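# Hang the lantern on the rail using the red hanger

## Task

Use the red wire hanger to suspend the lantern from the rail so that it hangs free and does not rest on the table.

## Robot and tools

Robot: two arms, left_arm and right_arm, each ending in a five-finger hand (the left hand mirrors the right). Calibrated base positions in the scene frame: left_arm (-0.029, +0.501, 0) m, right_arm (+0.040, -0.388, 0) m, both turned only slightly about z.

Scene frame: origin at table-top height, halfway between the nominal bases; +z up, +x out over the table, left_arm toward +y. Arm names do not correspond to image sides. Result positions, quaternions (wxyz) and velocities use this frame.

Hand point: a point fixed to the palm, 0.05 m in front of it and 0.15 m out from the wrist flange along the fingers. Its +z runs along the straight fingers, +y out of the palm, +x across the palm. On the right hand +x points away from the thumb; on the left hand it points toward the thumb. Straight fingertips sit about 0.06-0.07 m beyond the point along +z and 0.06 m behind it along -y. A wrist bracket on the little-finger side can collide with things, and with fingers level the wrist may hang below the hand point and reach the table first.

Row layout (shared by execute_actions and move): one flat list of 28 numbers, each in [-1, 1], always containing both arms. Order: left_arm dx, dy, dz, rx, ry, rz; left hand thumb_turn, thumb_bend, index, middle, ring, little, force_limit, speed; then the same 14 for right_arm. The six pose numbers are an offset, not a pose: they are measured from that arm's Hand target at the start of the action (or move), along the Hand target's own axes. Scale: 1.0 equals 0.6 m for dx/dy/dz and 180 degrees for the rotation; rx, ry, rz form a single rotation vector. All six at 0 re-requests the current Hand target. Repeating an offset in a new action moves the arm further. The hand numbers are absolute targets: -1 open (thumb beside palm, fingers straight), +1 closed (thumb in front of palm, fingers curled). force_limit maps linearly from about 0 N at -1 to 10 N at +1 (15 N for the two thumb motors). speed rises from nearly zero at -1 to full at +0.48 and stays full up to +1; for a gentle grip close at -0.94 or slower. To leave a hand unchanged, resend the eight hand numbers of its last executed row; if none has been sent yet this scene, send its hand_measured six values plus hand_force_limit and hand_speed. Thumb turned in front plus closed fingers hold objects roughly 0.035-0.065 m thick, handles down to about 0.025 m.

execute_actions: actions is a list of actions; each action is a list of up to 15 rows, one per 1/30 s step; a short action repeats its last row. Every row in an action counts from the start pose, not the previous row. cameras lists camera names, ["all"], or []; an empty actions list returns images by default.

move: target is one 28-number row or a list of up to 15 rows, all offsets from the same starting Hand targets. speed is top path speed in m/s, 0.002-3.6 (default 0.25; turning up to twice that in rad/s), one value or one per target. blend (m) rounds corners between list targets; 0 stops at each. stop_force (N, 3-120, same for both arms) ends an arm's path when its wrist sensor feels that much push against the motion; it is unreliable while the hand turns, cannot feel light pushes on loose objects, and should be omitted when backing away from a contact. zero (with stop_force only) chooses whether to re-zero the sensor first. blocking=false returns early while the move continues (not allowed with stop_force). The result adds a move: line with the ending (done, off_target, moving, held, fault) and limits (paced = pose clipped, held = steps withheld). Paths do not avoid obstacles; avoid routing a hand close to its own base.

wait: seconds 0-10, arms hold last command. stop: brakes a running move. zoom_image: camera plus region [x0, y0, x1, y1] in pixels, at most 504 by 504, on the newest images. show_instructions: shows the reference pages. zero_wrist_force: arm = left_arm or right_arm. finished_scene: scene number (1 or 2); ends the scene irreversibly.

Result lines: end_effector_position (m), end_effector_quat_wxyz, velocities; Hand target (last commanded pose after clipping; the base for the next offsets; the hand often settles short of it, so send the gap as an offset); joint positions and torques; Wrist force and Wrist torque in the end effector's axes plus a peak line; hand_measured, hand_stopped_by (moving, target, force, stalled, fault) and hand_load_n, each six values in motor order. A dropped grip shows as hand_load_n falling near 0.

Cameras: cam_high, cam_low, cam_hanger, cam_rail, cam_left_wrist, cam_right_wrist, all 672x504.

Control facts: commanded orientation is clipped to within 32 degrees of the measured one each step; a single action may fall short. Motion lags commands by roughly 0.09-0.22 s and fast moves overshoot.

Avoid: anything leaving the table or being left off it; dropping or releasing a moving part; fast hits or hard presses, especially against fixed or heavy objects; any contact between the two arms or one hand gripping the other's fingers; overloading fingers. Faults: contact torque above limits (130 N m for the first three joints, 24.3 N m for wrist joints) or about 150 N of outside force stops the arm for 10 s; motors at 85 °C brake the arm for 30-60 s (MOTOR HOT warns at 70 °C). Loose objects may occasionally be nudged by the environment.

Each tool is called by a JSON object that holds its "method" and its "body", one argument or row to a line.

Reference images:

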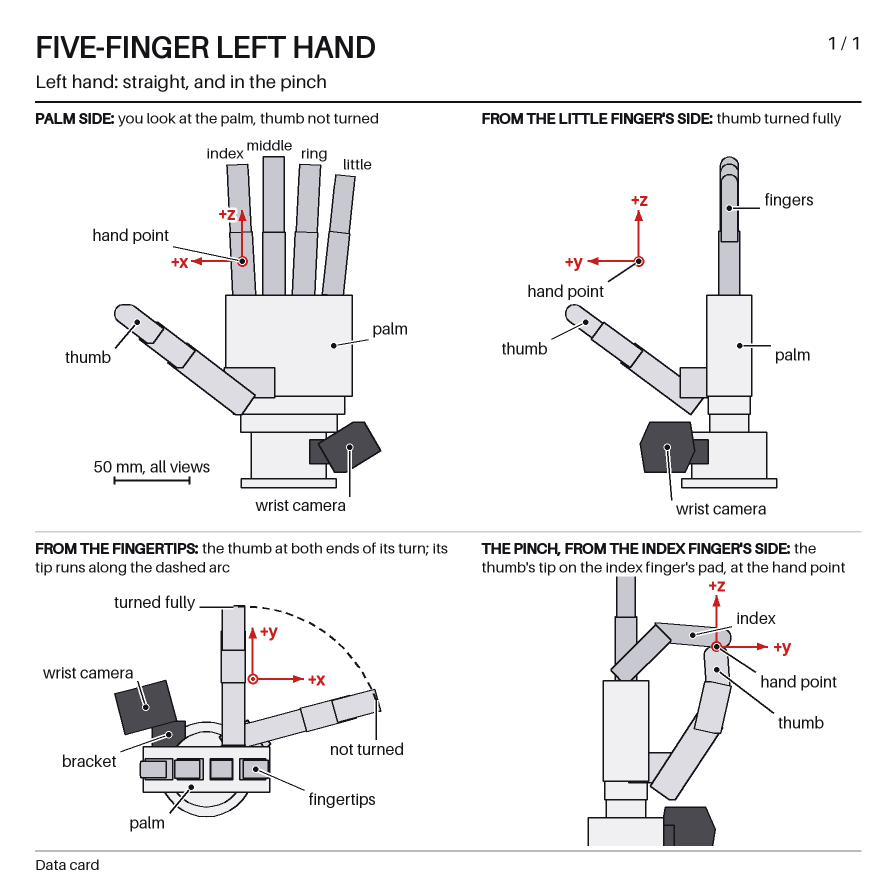

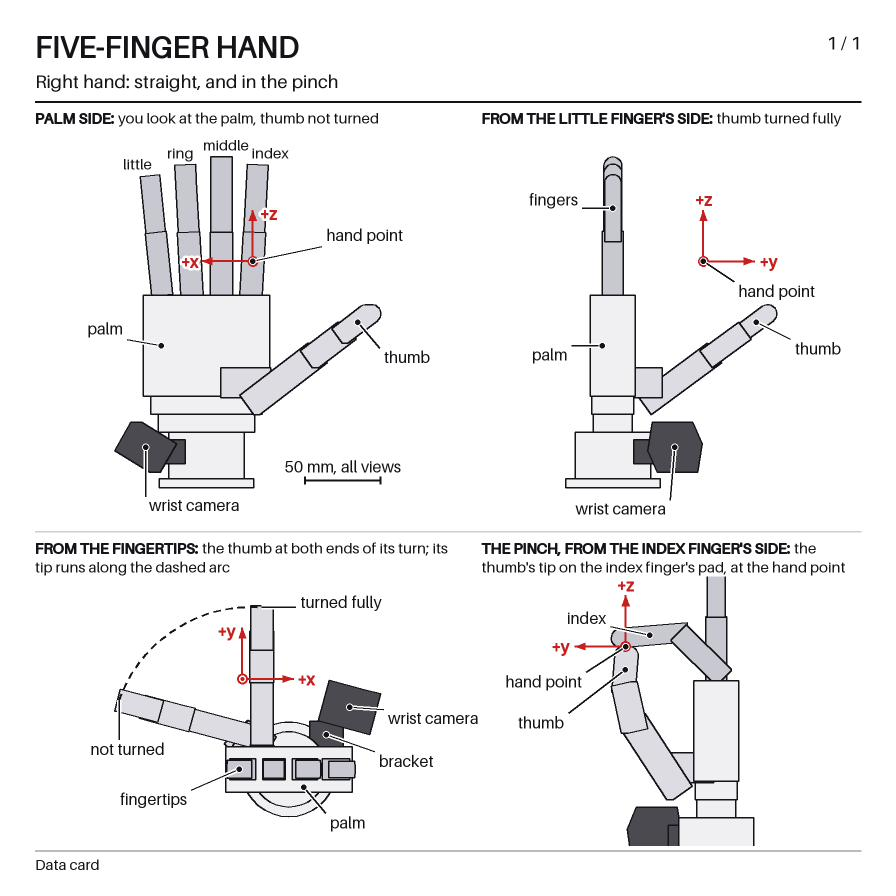

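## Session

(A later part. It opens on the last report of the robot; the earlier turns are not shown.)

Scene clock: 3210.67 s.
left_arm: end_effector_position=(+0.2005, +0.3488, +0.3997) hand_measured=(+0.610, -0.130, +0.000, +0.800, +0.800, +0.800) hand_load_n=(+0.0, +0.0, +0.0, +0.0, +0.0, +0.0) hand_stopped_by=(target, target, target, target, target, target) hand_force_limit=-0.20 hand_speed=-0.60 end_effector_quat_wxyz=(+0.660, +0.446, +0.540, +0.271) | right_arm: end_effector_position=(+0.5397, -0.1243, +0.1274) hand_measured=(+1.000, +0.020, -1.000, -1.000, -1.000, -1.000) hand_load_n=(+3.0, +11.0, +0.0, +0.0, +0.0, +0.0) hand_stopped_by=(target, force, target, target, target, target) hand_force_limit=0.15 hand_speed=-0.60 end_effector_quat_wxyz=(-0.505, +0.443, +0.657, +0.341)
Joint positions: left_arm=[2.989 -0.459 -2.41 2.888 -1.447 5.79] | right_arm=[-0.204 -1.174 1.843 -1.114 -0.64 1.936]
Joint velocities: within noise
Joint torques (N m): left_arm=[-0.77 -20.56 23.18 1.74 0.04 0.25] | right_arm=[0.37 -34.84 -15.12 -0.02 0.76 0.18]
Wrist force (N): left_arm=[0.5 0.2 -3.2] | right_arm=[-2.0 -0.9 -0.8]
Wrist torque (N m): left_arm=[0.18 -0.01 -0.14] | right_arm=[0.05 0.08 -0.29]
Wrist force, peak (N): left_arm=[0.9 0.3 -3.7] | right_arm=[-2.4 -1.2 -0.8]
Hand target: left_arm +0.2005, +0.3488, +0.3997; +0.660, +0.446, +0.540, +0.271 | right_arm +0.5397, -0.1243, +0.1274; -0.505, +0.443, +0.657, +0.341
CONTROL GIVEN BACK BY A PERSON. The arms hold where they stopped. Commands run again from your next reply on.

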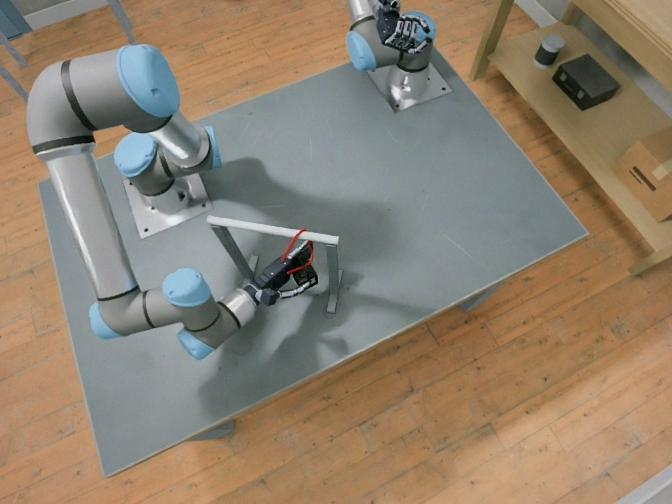

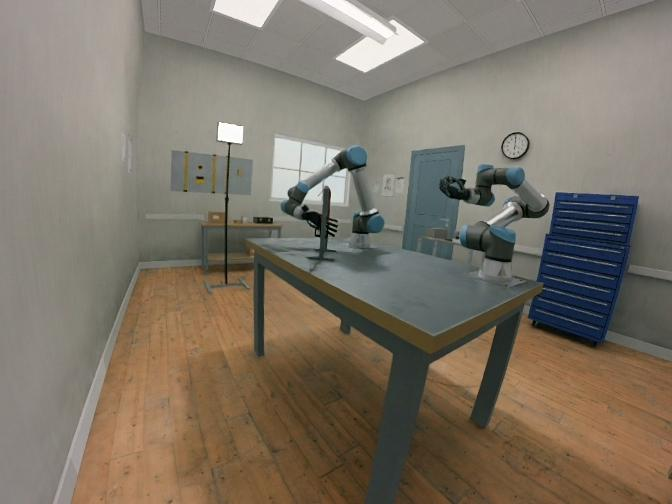

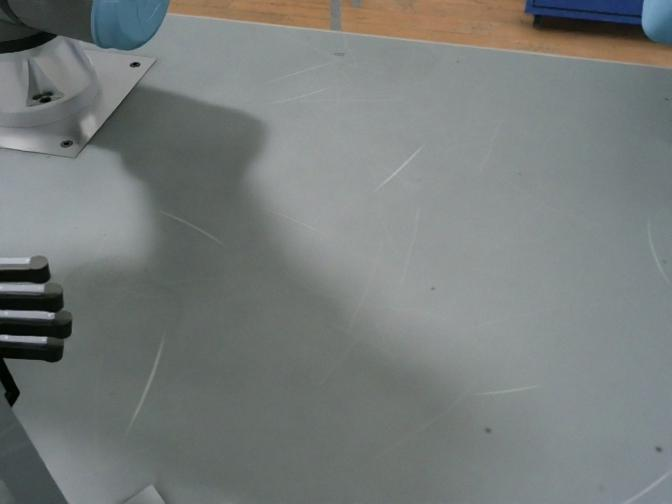

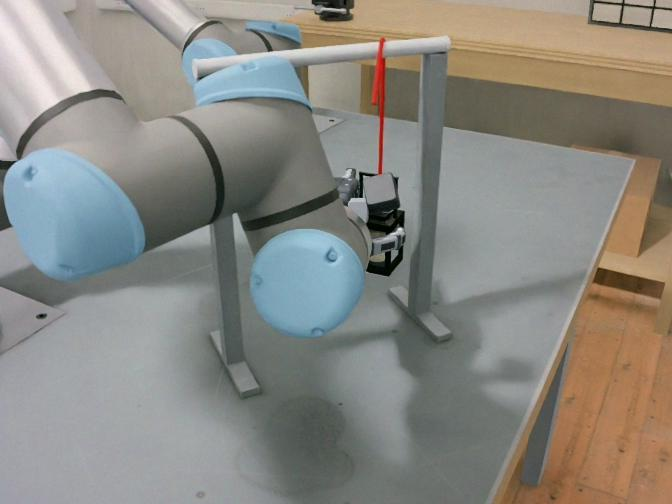

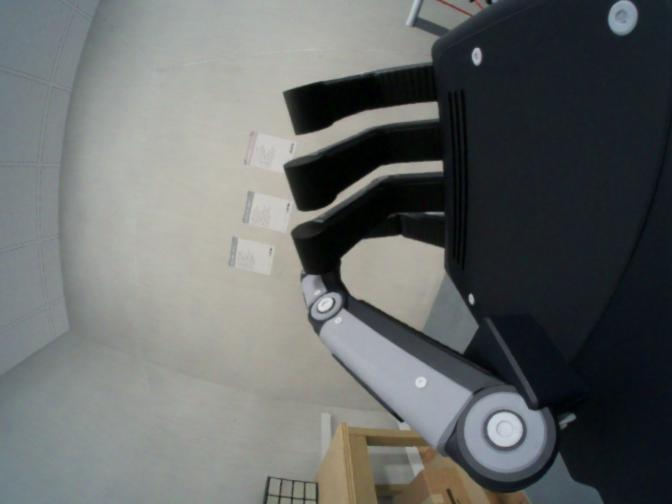

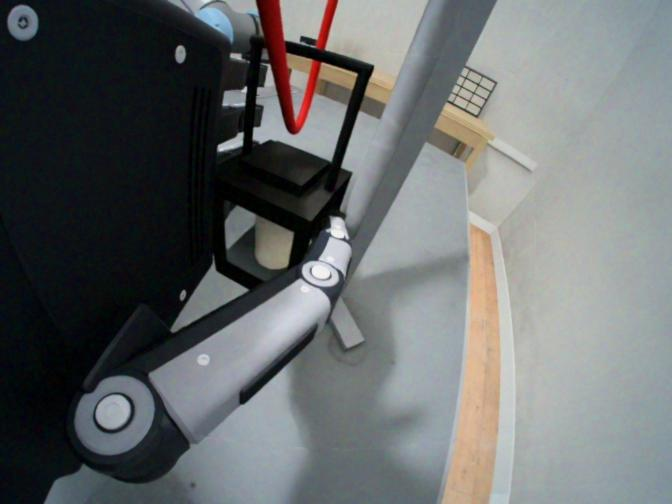

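Control is back and nothing has changed in the scene. I'll carry on from the same pose.

{"method": "move", "body": {
  "target": [0,0,0,0,0,0,0.61,-0.13,0.0,0.8,0.8,0.8,-0.2,-0.6,-0.0308,-0.0013,0.0463,0,0,0,1,0.4,-1,-1,-1,-1,0.15,-0.6],
  "speed": 0.03,
  "stop_force": 3,
  "cameras": ["cam_high","cam_low","cam_right_wrist","cam_rail"]
}}

{"method": "zoom_image", "body": {
  "camera": "cam_right_wrist",
  "region": [230, 0, 390, 200]
}}

{"method": "zoom_image", "body": {
  "camera": "cam_high",
  "region": [260, 220, 330, 300]
}}

Scene clock: 3217.87 s.
left_arm: end_effector_position=(+0.2005, +0.3488, +0.3997) hand_measured=(+0.610, -0.130, +0.000, +0.800, +0.800, +0.800) hand_load_n=(+0.0, +0.0, +0.0, +0.0, +0.0, +0.0) hand_stopped_by=(target, target, target, target, target, target) hand_force_limit=-0.20 hand_speed=-0.60 end_effector_quat_wxyz=(+0.660, +0.446, +0.540, +0.271) | right_arm: end_effector_position=(+0.5307, -0.1041, +0.1024) hand_measured=(+1.000, +0.020, -1.000, -1.000, -1.000, -1.000) hand_load_n=(+3.0, +10.5, +0.0, +0.0, +0.5, +0.0) hand_stopped_by=(target, force, target, target, target, target) hand_force_limit=0.15 hand_speed=-0.60 end_effector_quat_wxyz=(-0.505, +0.443, +0.657, +0.341)
Joint positions: left_arm=[2.989 -0.459 -2.41 2.888 -1.447 5.79] | right_arm=[-0.169 -1.151 1.894 -1.21 -0.608 1.963]
Joint torques (N m): left_arm=[-0.73 -19.47 23.03 1.5 0.16 0.31] | right_arm=[14.86 -28.95 -3.02 -1.32 2.19 2.27]
Wrist force (N): left_arm=[0.1 0.5 -3.3] | right_arm=[-2.1 -1.1 -1.1]
Wrist torque (N m): left_arm=[0.23 0.03 -0.17] | right_arm=[0.06 0.11 -0.30]
Wrist force, peak (N): left_arm=[0.4 0.0 -3.7] | right_arm=[-2.2 -1.3 -1.1]
Hand target: left_arm +0.2005, +0.3488, +0.3997; +0.660, +0.446, +0.540, +0.271 | right_arm +0.5307, -0.1041, +0.1024; -0.505, +0.443, +0.657, +0.341
Off the commanded pose: left_arm 0.000 m, 0 deg | right_arm 0.000 m, 0 deg.
CONTROL GIVEN BACK BY A PERSON, as an earlier result said. Commands run again.
move: done
Images, in order (width x height): cam_high 672x504, cam_low 672x504, cam_rail 672x504, cam_right_wrist 672x504.

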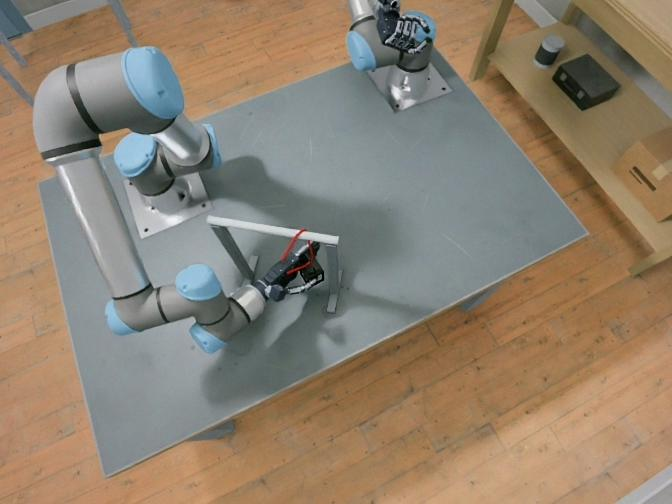

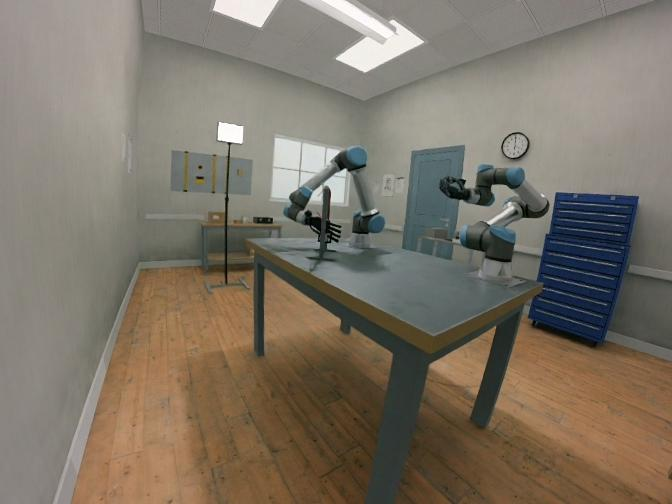

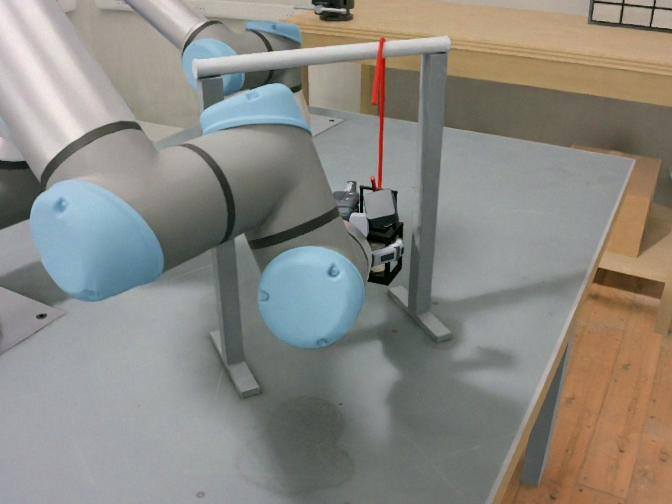

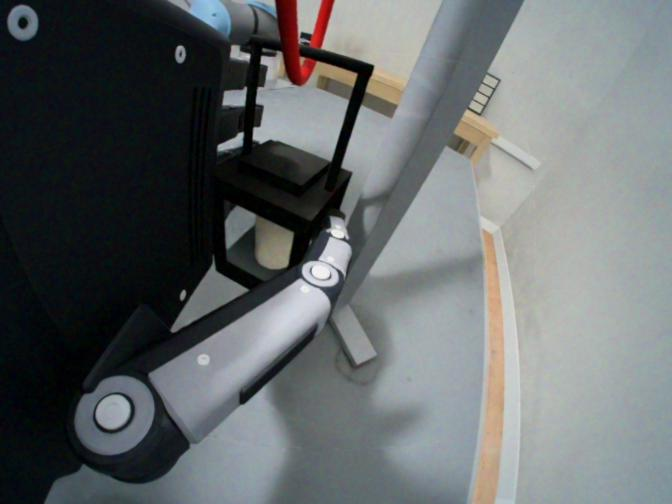

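Scaled by 2.520 from the camera's 672x504 image, which has a finer 960x720 frame.

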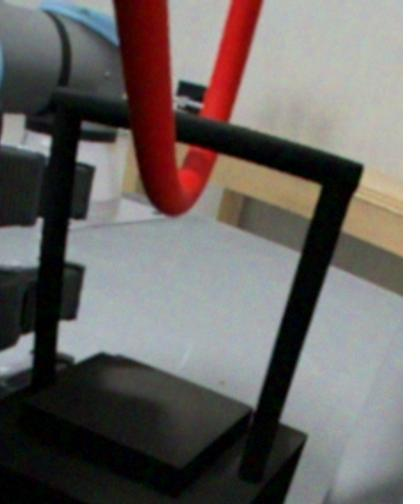

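Scaled by 6.300 from the camera's 672x504 image, which has a finer 960x720 frame.

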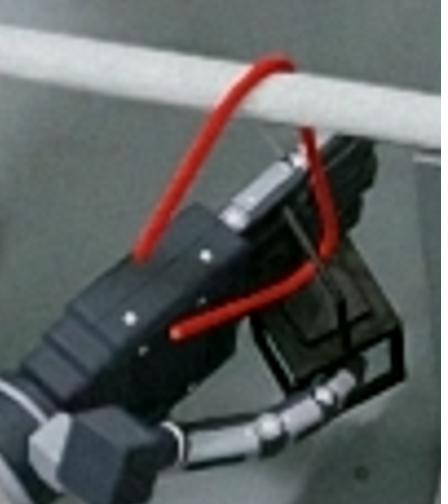

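{"method": "move", "body": {
  "target": [0,0,0,0,0,0,0.61,-0.13,0.0,0.8,0.8,0.8,-0.2,-0.6,-0.0242,0,0.0065,0,0,0,1,0.4,-1,-1,-1,-1,0.15,-0.6],
  "speed": 0.01,
  "stop_force": 3,
  "cameras": ["cam_high","cam_low","cam_right_wrist","cam_rail"]
}}

{"method": "zoom_image", "body": {
  "camera": "cam_right_wrist",
  "region": [230, 0, 390, 200]
}}

{"method": "zoom_image", "body": {
  "camera": "cam_high",
  "region": [260, 220, 330, 300]
}}

Scene clock: 3226.03 s.
left_arm: end_effector_position=(+0.2005, +0.3488, +0.3997) hand_measured=(+0.610, -0.130, +0.000, +0.800, +0.800, +0.800) hand_load_n=(+0.0, +0.0, +0.0, +0.5, +0.0, +0.0) hand_stopped_by=(target, target, target, target, target, target) hand_force_limit=-0.20 hand_speed=-0.60 end_effector_quat_wxyz=(+0.660, +0.446, +0.540, +0.271) | right_arm: end_effector_position=(+0.5307, -0.1041, +0.0979) hand_measured=(+1.000, +0.020, -1.000, -1.000, -1.000, -1.000) hand_load_n=(+2.0, +11.0, +0.0, +0.0, +0.0, +0.0) hand_stopped_by=(target, force, target, target, target, target) hand_force_limit=0.15 hand_speed=-0.60 end_effector_quat_wxyz=(-0.505, +0.443, +0.657, +0.341)
Joint positions: left_arm=[2.989 -0.459 -2.41 2.888 -1.447 5.79] | right_arm=[-0.169 -1.144 1.897 -1.221 -0.608 1.963]
Joint torques (N m): left_arm=[-0.57 -20.09 24.03 1.71 0.02 0.3] | right_arm=[13.6 -42.89 -26.05 1.28 0.89 1.19]
Wrist force (N): left_arm=[0.6 0.6 -3.2] | right_arm=[0.9 -1.0 -1.7]
Wrist torque (N m): left_arm=[0.24 -0.03 -0.15] | right_arm=[0.06 0.12 -0.22]
Wrist force, peak (N): left_arm=[0.5 0.3 -3.7] | right_arm=[2.4 -1.0 -2.3]
Hand target: left_arm +0.2005, +0.3488, +0.3997; +0.660, +0.446, +0.540, +0.271 | right_arm +0.5307, -0.1041, +0.0979; -0.505, +0.443, +0.657, +0.341 (not the last commanded pose)
Off the commanded pose: left_arm 0.000 m, 0 deg | right_arm 0.011 m, 0 deg.
move: contact (right_arm)
Images, in order (width x height): cam_high 672x504, cam_low 672x504, cam_rail 672x504, cam_right_wrist 672x504.

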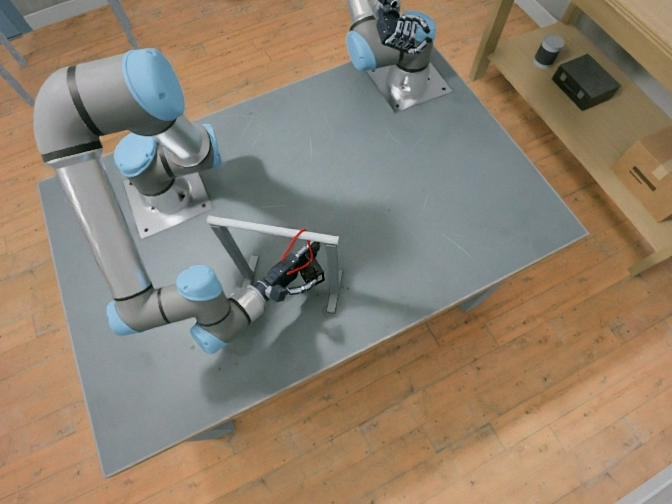

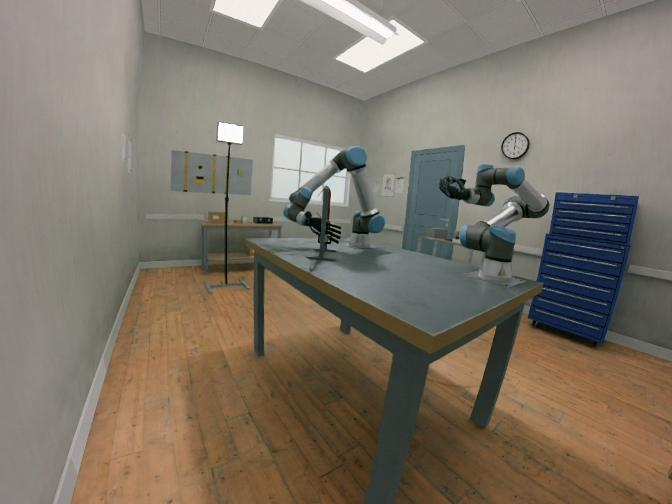

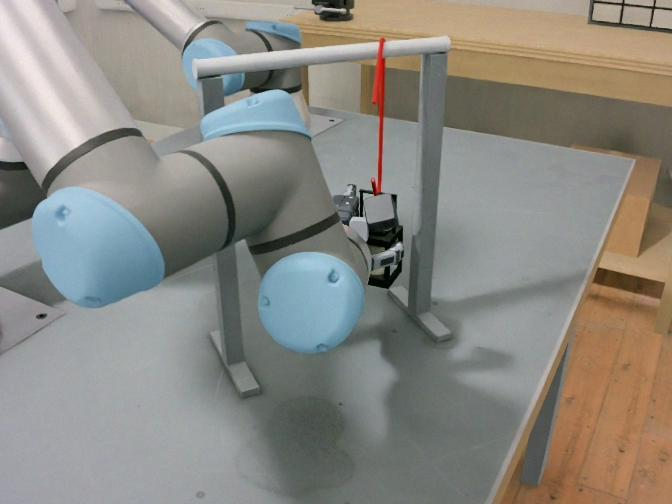

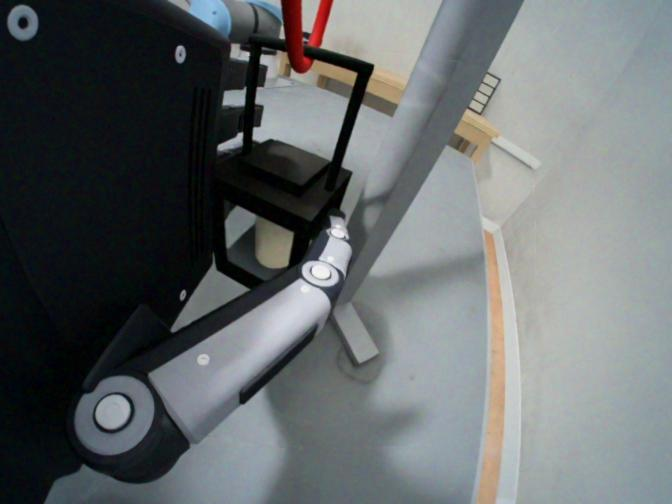

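Scaled by 2.520 from the camera's 672x504 image, which has a finer 960x720 frame.

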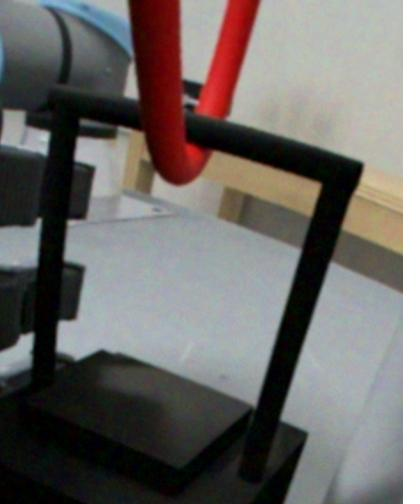

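Scaled by 6.300 from the camera's 672x504 image, which has a finer 960x720 frame.

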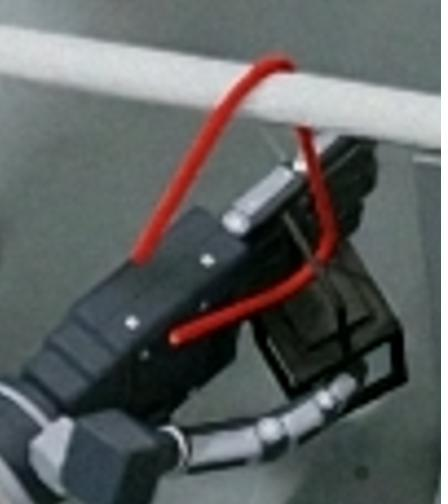

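{"method": "move", "body": {
  "target": [0,0,0,0,0,0,0.61,-0.13,0.0,0.8,0.8,0.8,-0.2,-0.6,0,0,0,0,0,0,1,-0.15,-1,-1,-1,-1,0.15,-0.85],
  "cameras": ["cam_high","cam_low","cam_right_wrist"]
}}

{"method": "zoom_image", "body": {
  "camera": "cam_right_wrist",
  "region": [200, 0, 400, 300]
}}

{"method": "zoom_image", "body": {
  "camera": "cam_high",
  "region": [260, 220, 330, 300]
}}

Scene clock: 3236.33 s.
left_arm: end_effector_position=(+0.2005, +0.3488, +0.3997) hand_measured=(+0.610, -0.130, +0.000, +0.800, +0.800, +0.800) hand_load_n=(+0.0, +0.0, +0.0, +0.0, +0.0, +0.0) hand_stopped_by=(target, target, target, target, target, target) hand_force_limit=-0.20 hand_speed=-0.60 end_effector_quat_wxyz=(+0.660, +0.446, +0.540, +0.271) | right_arm: end_effector_position=(+0.5307, -0.1041, +0.0979) hand_measured=(+1.000, -0.150, -1.000, -1.000, -1.000, -1.000) hand_load_n=(+0.0, +0.0, +0.0, +0.0, +0.0, +0.0) hand_stopped_by=(target, target, target, target, target, target) hand_force_limit=0.15 hand_speed=-0.85 end_effector_quat_wxyz=(-0.505, +0.443, +0.657, +0.341)
Joint positions: left_arm=[2.989 -0.459 -2.41 2.888 -1.447 5.79] | right_arm=[-0.169 -1.144 1.897 -1.221 -0.608 1.963]
Joint torques (N m): left_arm=[-0.91 -20.81 23.06 1.47 0.03 0.34] | right_arm=[10.45 -42.56 -25.73 1.18 -0.22 1.66]
Wrist force (N): left_arm=[0.6 0.4 -3.5] | right_arm=[0.1 -0.9 -1.5]
Wrist torque (N m): left_arm=[0.23 -0.04 -0.15] | right_arm=[0.07 0.10 -0.24]
Wrist force, peak (N): left_arm=[0.7 0.2 -3.8] | right_arm=[1.4 -1.0 -2.0]
Hand target: left_arm +0.2005, +0.3488, +0.3997; +0.660, +0.446, +0.540, +0.271 | right_arm +0.5307, -0.1041, +0.0979; -0.505, +0.443, +0.657, +0.341
Off the commanded pose: left_arm 0.000 m, 0 deg | right_arm 0.000 m, 0 deg.
move: done
Images, in order (width x height): cam_high 672x504, cam_low 672x504, cam_right_wrist 672x504.

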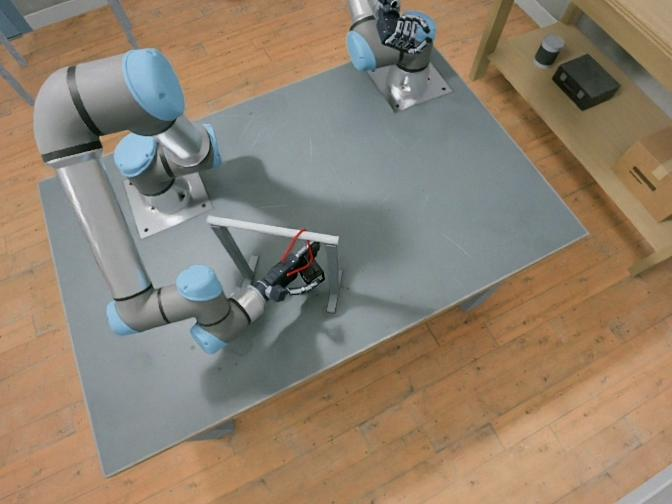

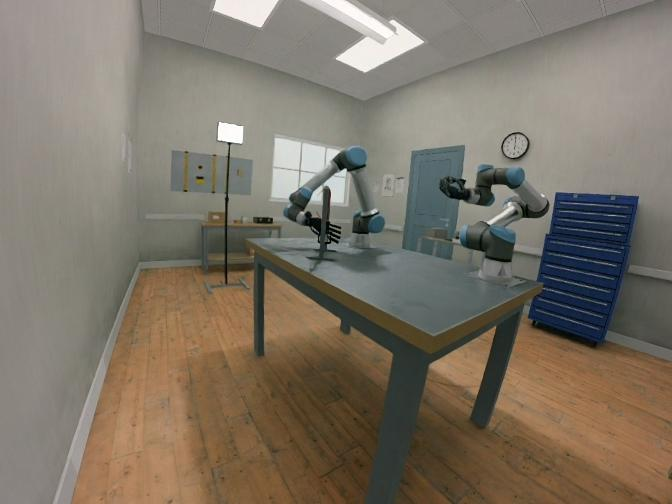

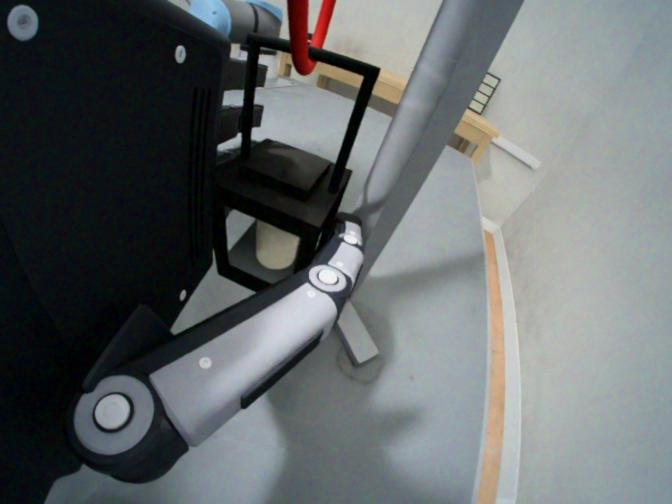

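Scaled by 1.680 from the camera's 672x504 image, which has a finer 960x720 frame.

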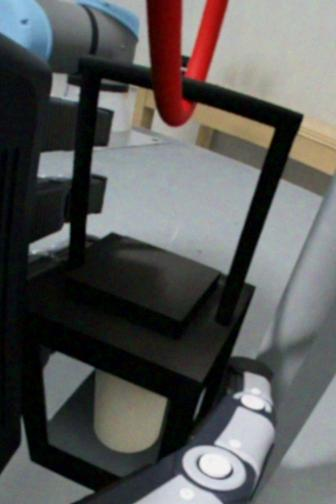

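Scaled by 6.300 from the camera's 672x504 image, which has a finer 960x720 frame.

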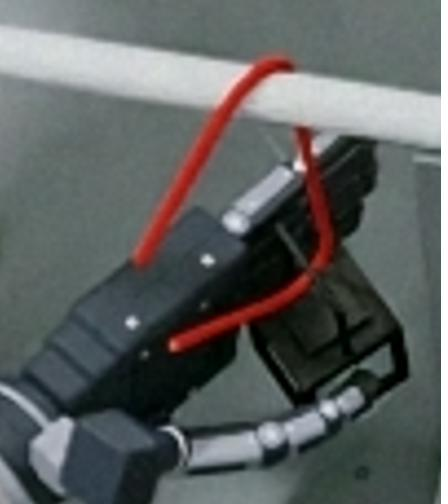

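{"method": "move", "body": {
  "target": [
    [0,0,0,0,0,0,0.61,-0.13,0.0,0.8,0.8,0.8,-0.2,-0.6,0,0,0,0,0,0,1,-1,-1,-1,-1,-1,0.15,-0.5],
    [0,0,0,0,0,0,0.61,-0.13,0.0,0.8,0.8,0.8,-0.2,-0.6,0,-0.015,0,0,0,0,1,-1,-1,-1,-1,-1,0.15,-0.5]
  ],
  "speed": 0.02,
  "cameras": ["cam_high","cam_right_wrist"]
}}

{"method": "zoom_image", "body": {
  "camera": "cam_right_wrist",
  "region": [200, 0, 500, 300]
}}

Scene clock: 3243.87 s.
left_arm: end_effector_position=(+0.2005, +0.3488, +0.3997) hand_measured=(+0.610, -0.130, +0.000, +0.800, +0.800, +0.800) hand_load_n=(+0.0, +0.0, +0.0, +0.0, +0.0, +0.0) hand_stopped_by=(target, target, target, target, target, target) hand_force_limit=-0.20 hand_speed=-0.60 end_effector_quat_wxyz=(+0.660, +0.446, +0.540, +0.271) | right_arm: end_effector_position=(+0.5225, -0.1074, +0.0979) hand_measured=(+1.000, -1.000, -1.000, -1.000, -1.000, -1.000) hand_load_n=(+0.0, +0.5, +0.0, +0.0, -0.5, +0.0) hand_stopped_by=(target, target, target, target, target, target) hand_force_limit=0.15 hand_speed=-0.50 end_effector_quat_wxyz=(-0.505, +0.443, +0.657, +0.341)
Joint positions: left_arm=[2.989 -0.459 -2.41 2.888 -1.447 5.79] | right_arm=[-0.178 -1.159 1.921 -1.223 -0.616 1.955]
Joint torques (N m): left_arm=[-0.25 -19.63 22.99 1.59 0.1 0.27] | right_arm=[-12.36 -41.39 -1.2 -1.46 -0.52 -2.05]
Wrist force (N): left_arm=[0.7 0.2 -3.4] | right_arm=[0.0 -1.1 -1.5]
Wrist torque (N m): left_arm=[0.20 -0.05 -0.14] | right_arm=[0.05 0.11 -0.14]
Wrist force, peak (N): left_arm=[0.5 0.6 -3.8] | right_arm=[0.1 -1.0 -1.7]
Hand target: left_arm +0.2005, +0.3488, +0.3997; +0.660, +0.446, +0.540, +0.271 | right_arm +0.5224, -0.1075, +0.0979; -0.505, +0.443, +0.657, +0.341
Off the commanded pose: left_arm 0.000 m, 0 deg | right_arm 0.000 m, 0 deg.
move: done
Images, in order (width x height): cam_high 672x504, cam_right_wrist 672x504.

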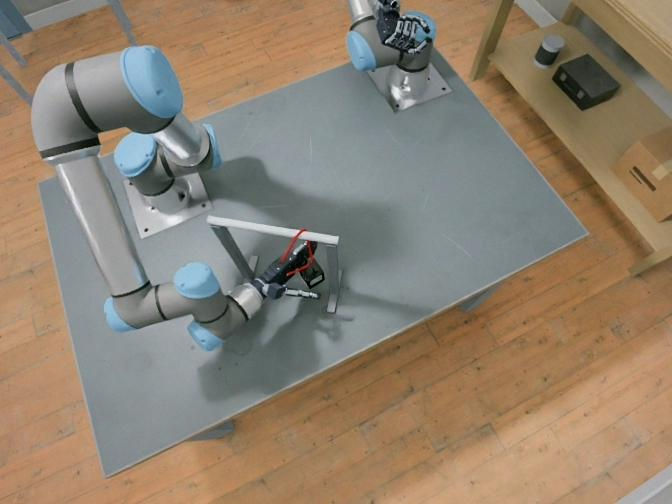

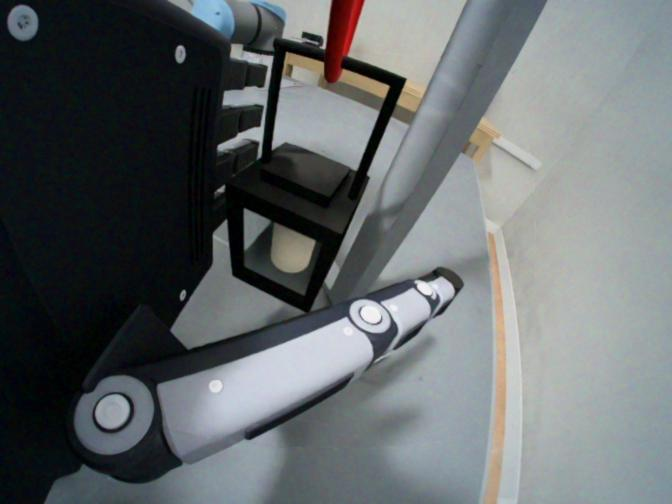

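Scaled by 1.680 from the camera's 672x504 image, which has a finer 960x720 frame.

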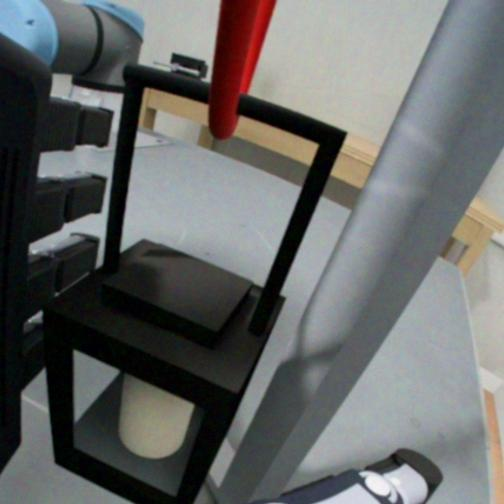

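{"method": "move", "body": {
  "target": [0,0,0,0,0,0,0.61,-0.13,0.0,0.8,0.8,0.8,-0.2,-0.6,-0.0648,-0.012,-0.2415,0,0,0,1,-1,-1,-1,-1,-1,0.15,-0.5],
  "speed": 0.06,
  "stop_force": 4,
  "cameras": ["cam_high","cam_low","cam_right_wrist","cam_rail"]
}}

{"method": "zoom_image", "body": {
  "camera": "cam_right_wrist",
  "region": [200, 0, 500, 300]
}}

{"method": "zoom_image", "body": {
  "camera": "cam_rail",
  "region": [310, 20, 470, 320]
}}

Scene clock: 3254.97 s.
left_arm: end_effector_position=(+0.2005, +0.3488, +0.3997) hand_measured=(+0.610, -0.130, +0.000, +0.800, +0.800, +0.800) hand_load_n=(+0.0, +0.0, +0.0, +0.0, +0.0, +0.0) hand_stopped_by=(target, target, target, target, target, target) hand_force_limit=-0.20 hand_speed=-0.60 end_effector_quat_wxyz=(+0.660, +0.446, +0.540, +0.271) | right_arm: end_effector_position=(+0.5718, -0.2493, +0.0976) hand_measured=(+1.000, -1.000, -1.000, -1.000, -1.000, -1.000) hand_load_n=(+0.0, +0.0, +0.0, +0.0, +0.0, +0.0) hand_stopped_by=(target, target, target, target, target, target) hand_force_limit=0.15 hand_speed=-0.50 end_effector_quat_wxyz=(-0.505, +0.443, +0.657, +0.341)
Joint positions: left_arm=[2.989 -0.459 -2.41 2.888 -1.447 5.79] | right_arm=[-0.409 -1.041 1.712 -1.028 -0.828 1.817]
Joint torques (N m): left_arm=[-0.88 -20.13 23.88 1.68 0.17 0.34] | right_arm=[-12.65 -33.12 -27.22 1.76 -0.67 -2.16]
Wrist force (N): left_arm=[0.3 0.1 -3.4] | right_arm=[0.0 -0.9 -1.5]
Wrist torque (N m): left_arm=[0.18 0.00 -0.16] | right_arm=[0.09 0.11 -0.12]
Wrist force, peak (N): left_arm=[0.7 0.3 -3.8] | right_arm=[0.0 -1.0 -1.9]
Hand target: left_arm +0.2005, +0.3488, +0.3997; +0.660, +0.446, +0.540, +0.271 | right_arm +0.5718, -0.2493, +0.0976; -0.505, +0.443, +0.657, +0.341
Off the commanded pose: left_arm 0.000 m, 0 deg | right_arm 0.000 m, 0 deg.
move: done
Images, in order (width x height): cam_high 672x504, cam_low 672x504, cam_rail 672x504, cam_right_wrist 672x504.

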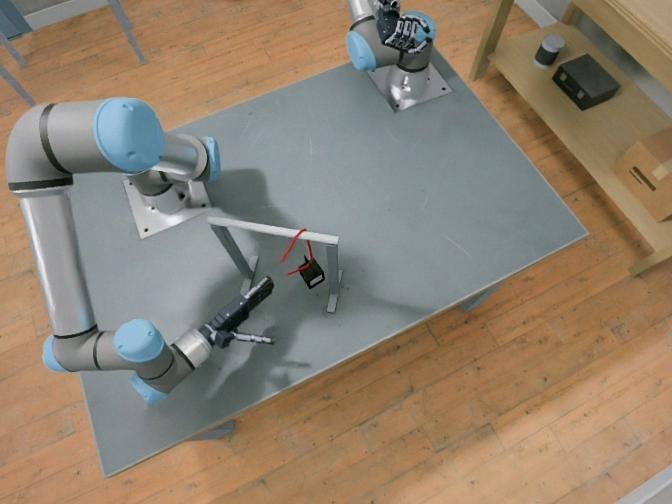

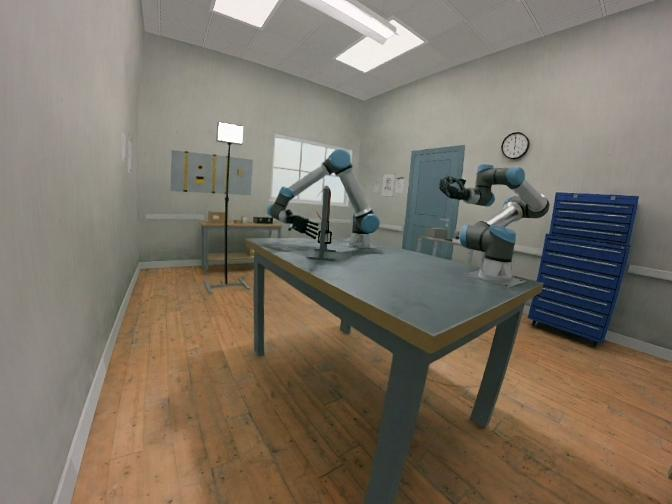

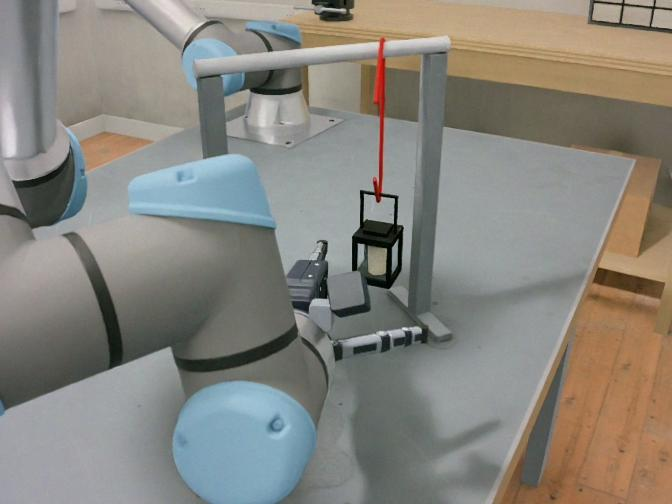

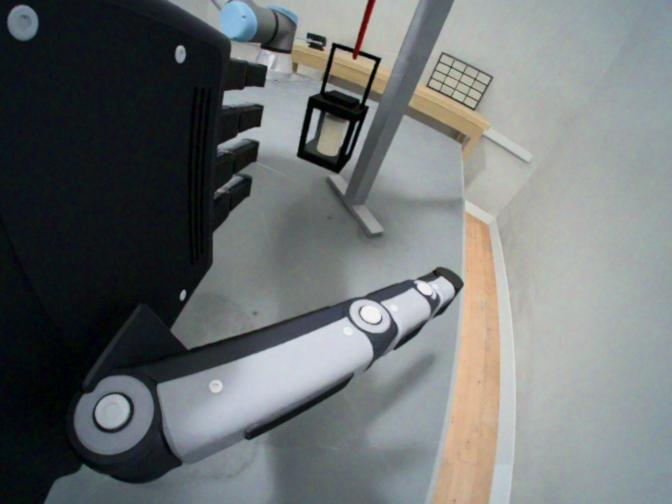

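Scaled by 1.680 from the camera's 672x504 image, which has a finer 960x720 frame.

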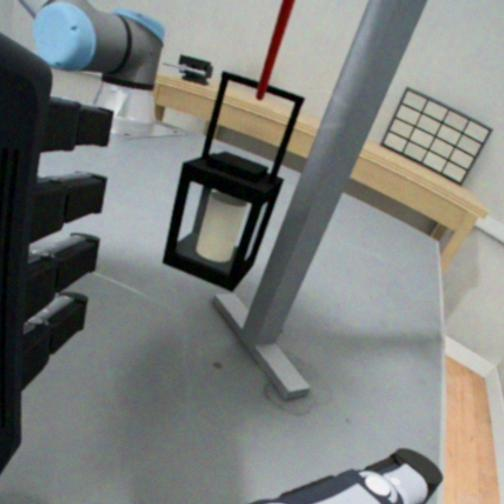

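Scaled by 1.680 from the camera's 672x504 image, which has a finer 960x720 frame.

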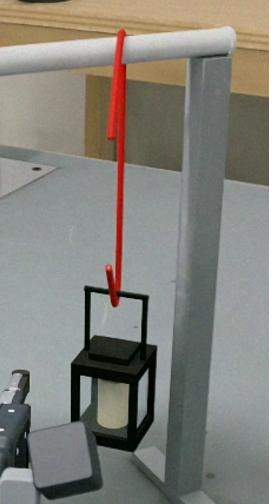

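{"method": "finished_scene", "body": {
  "scene": 1
}}

The scene is finished: the task was done.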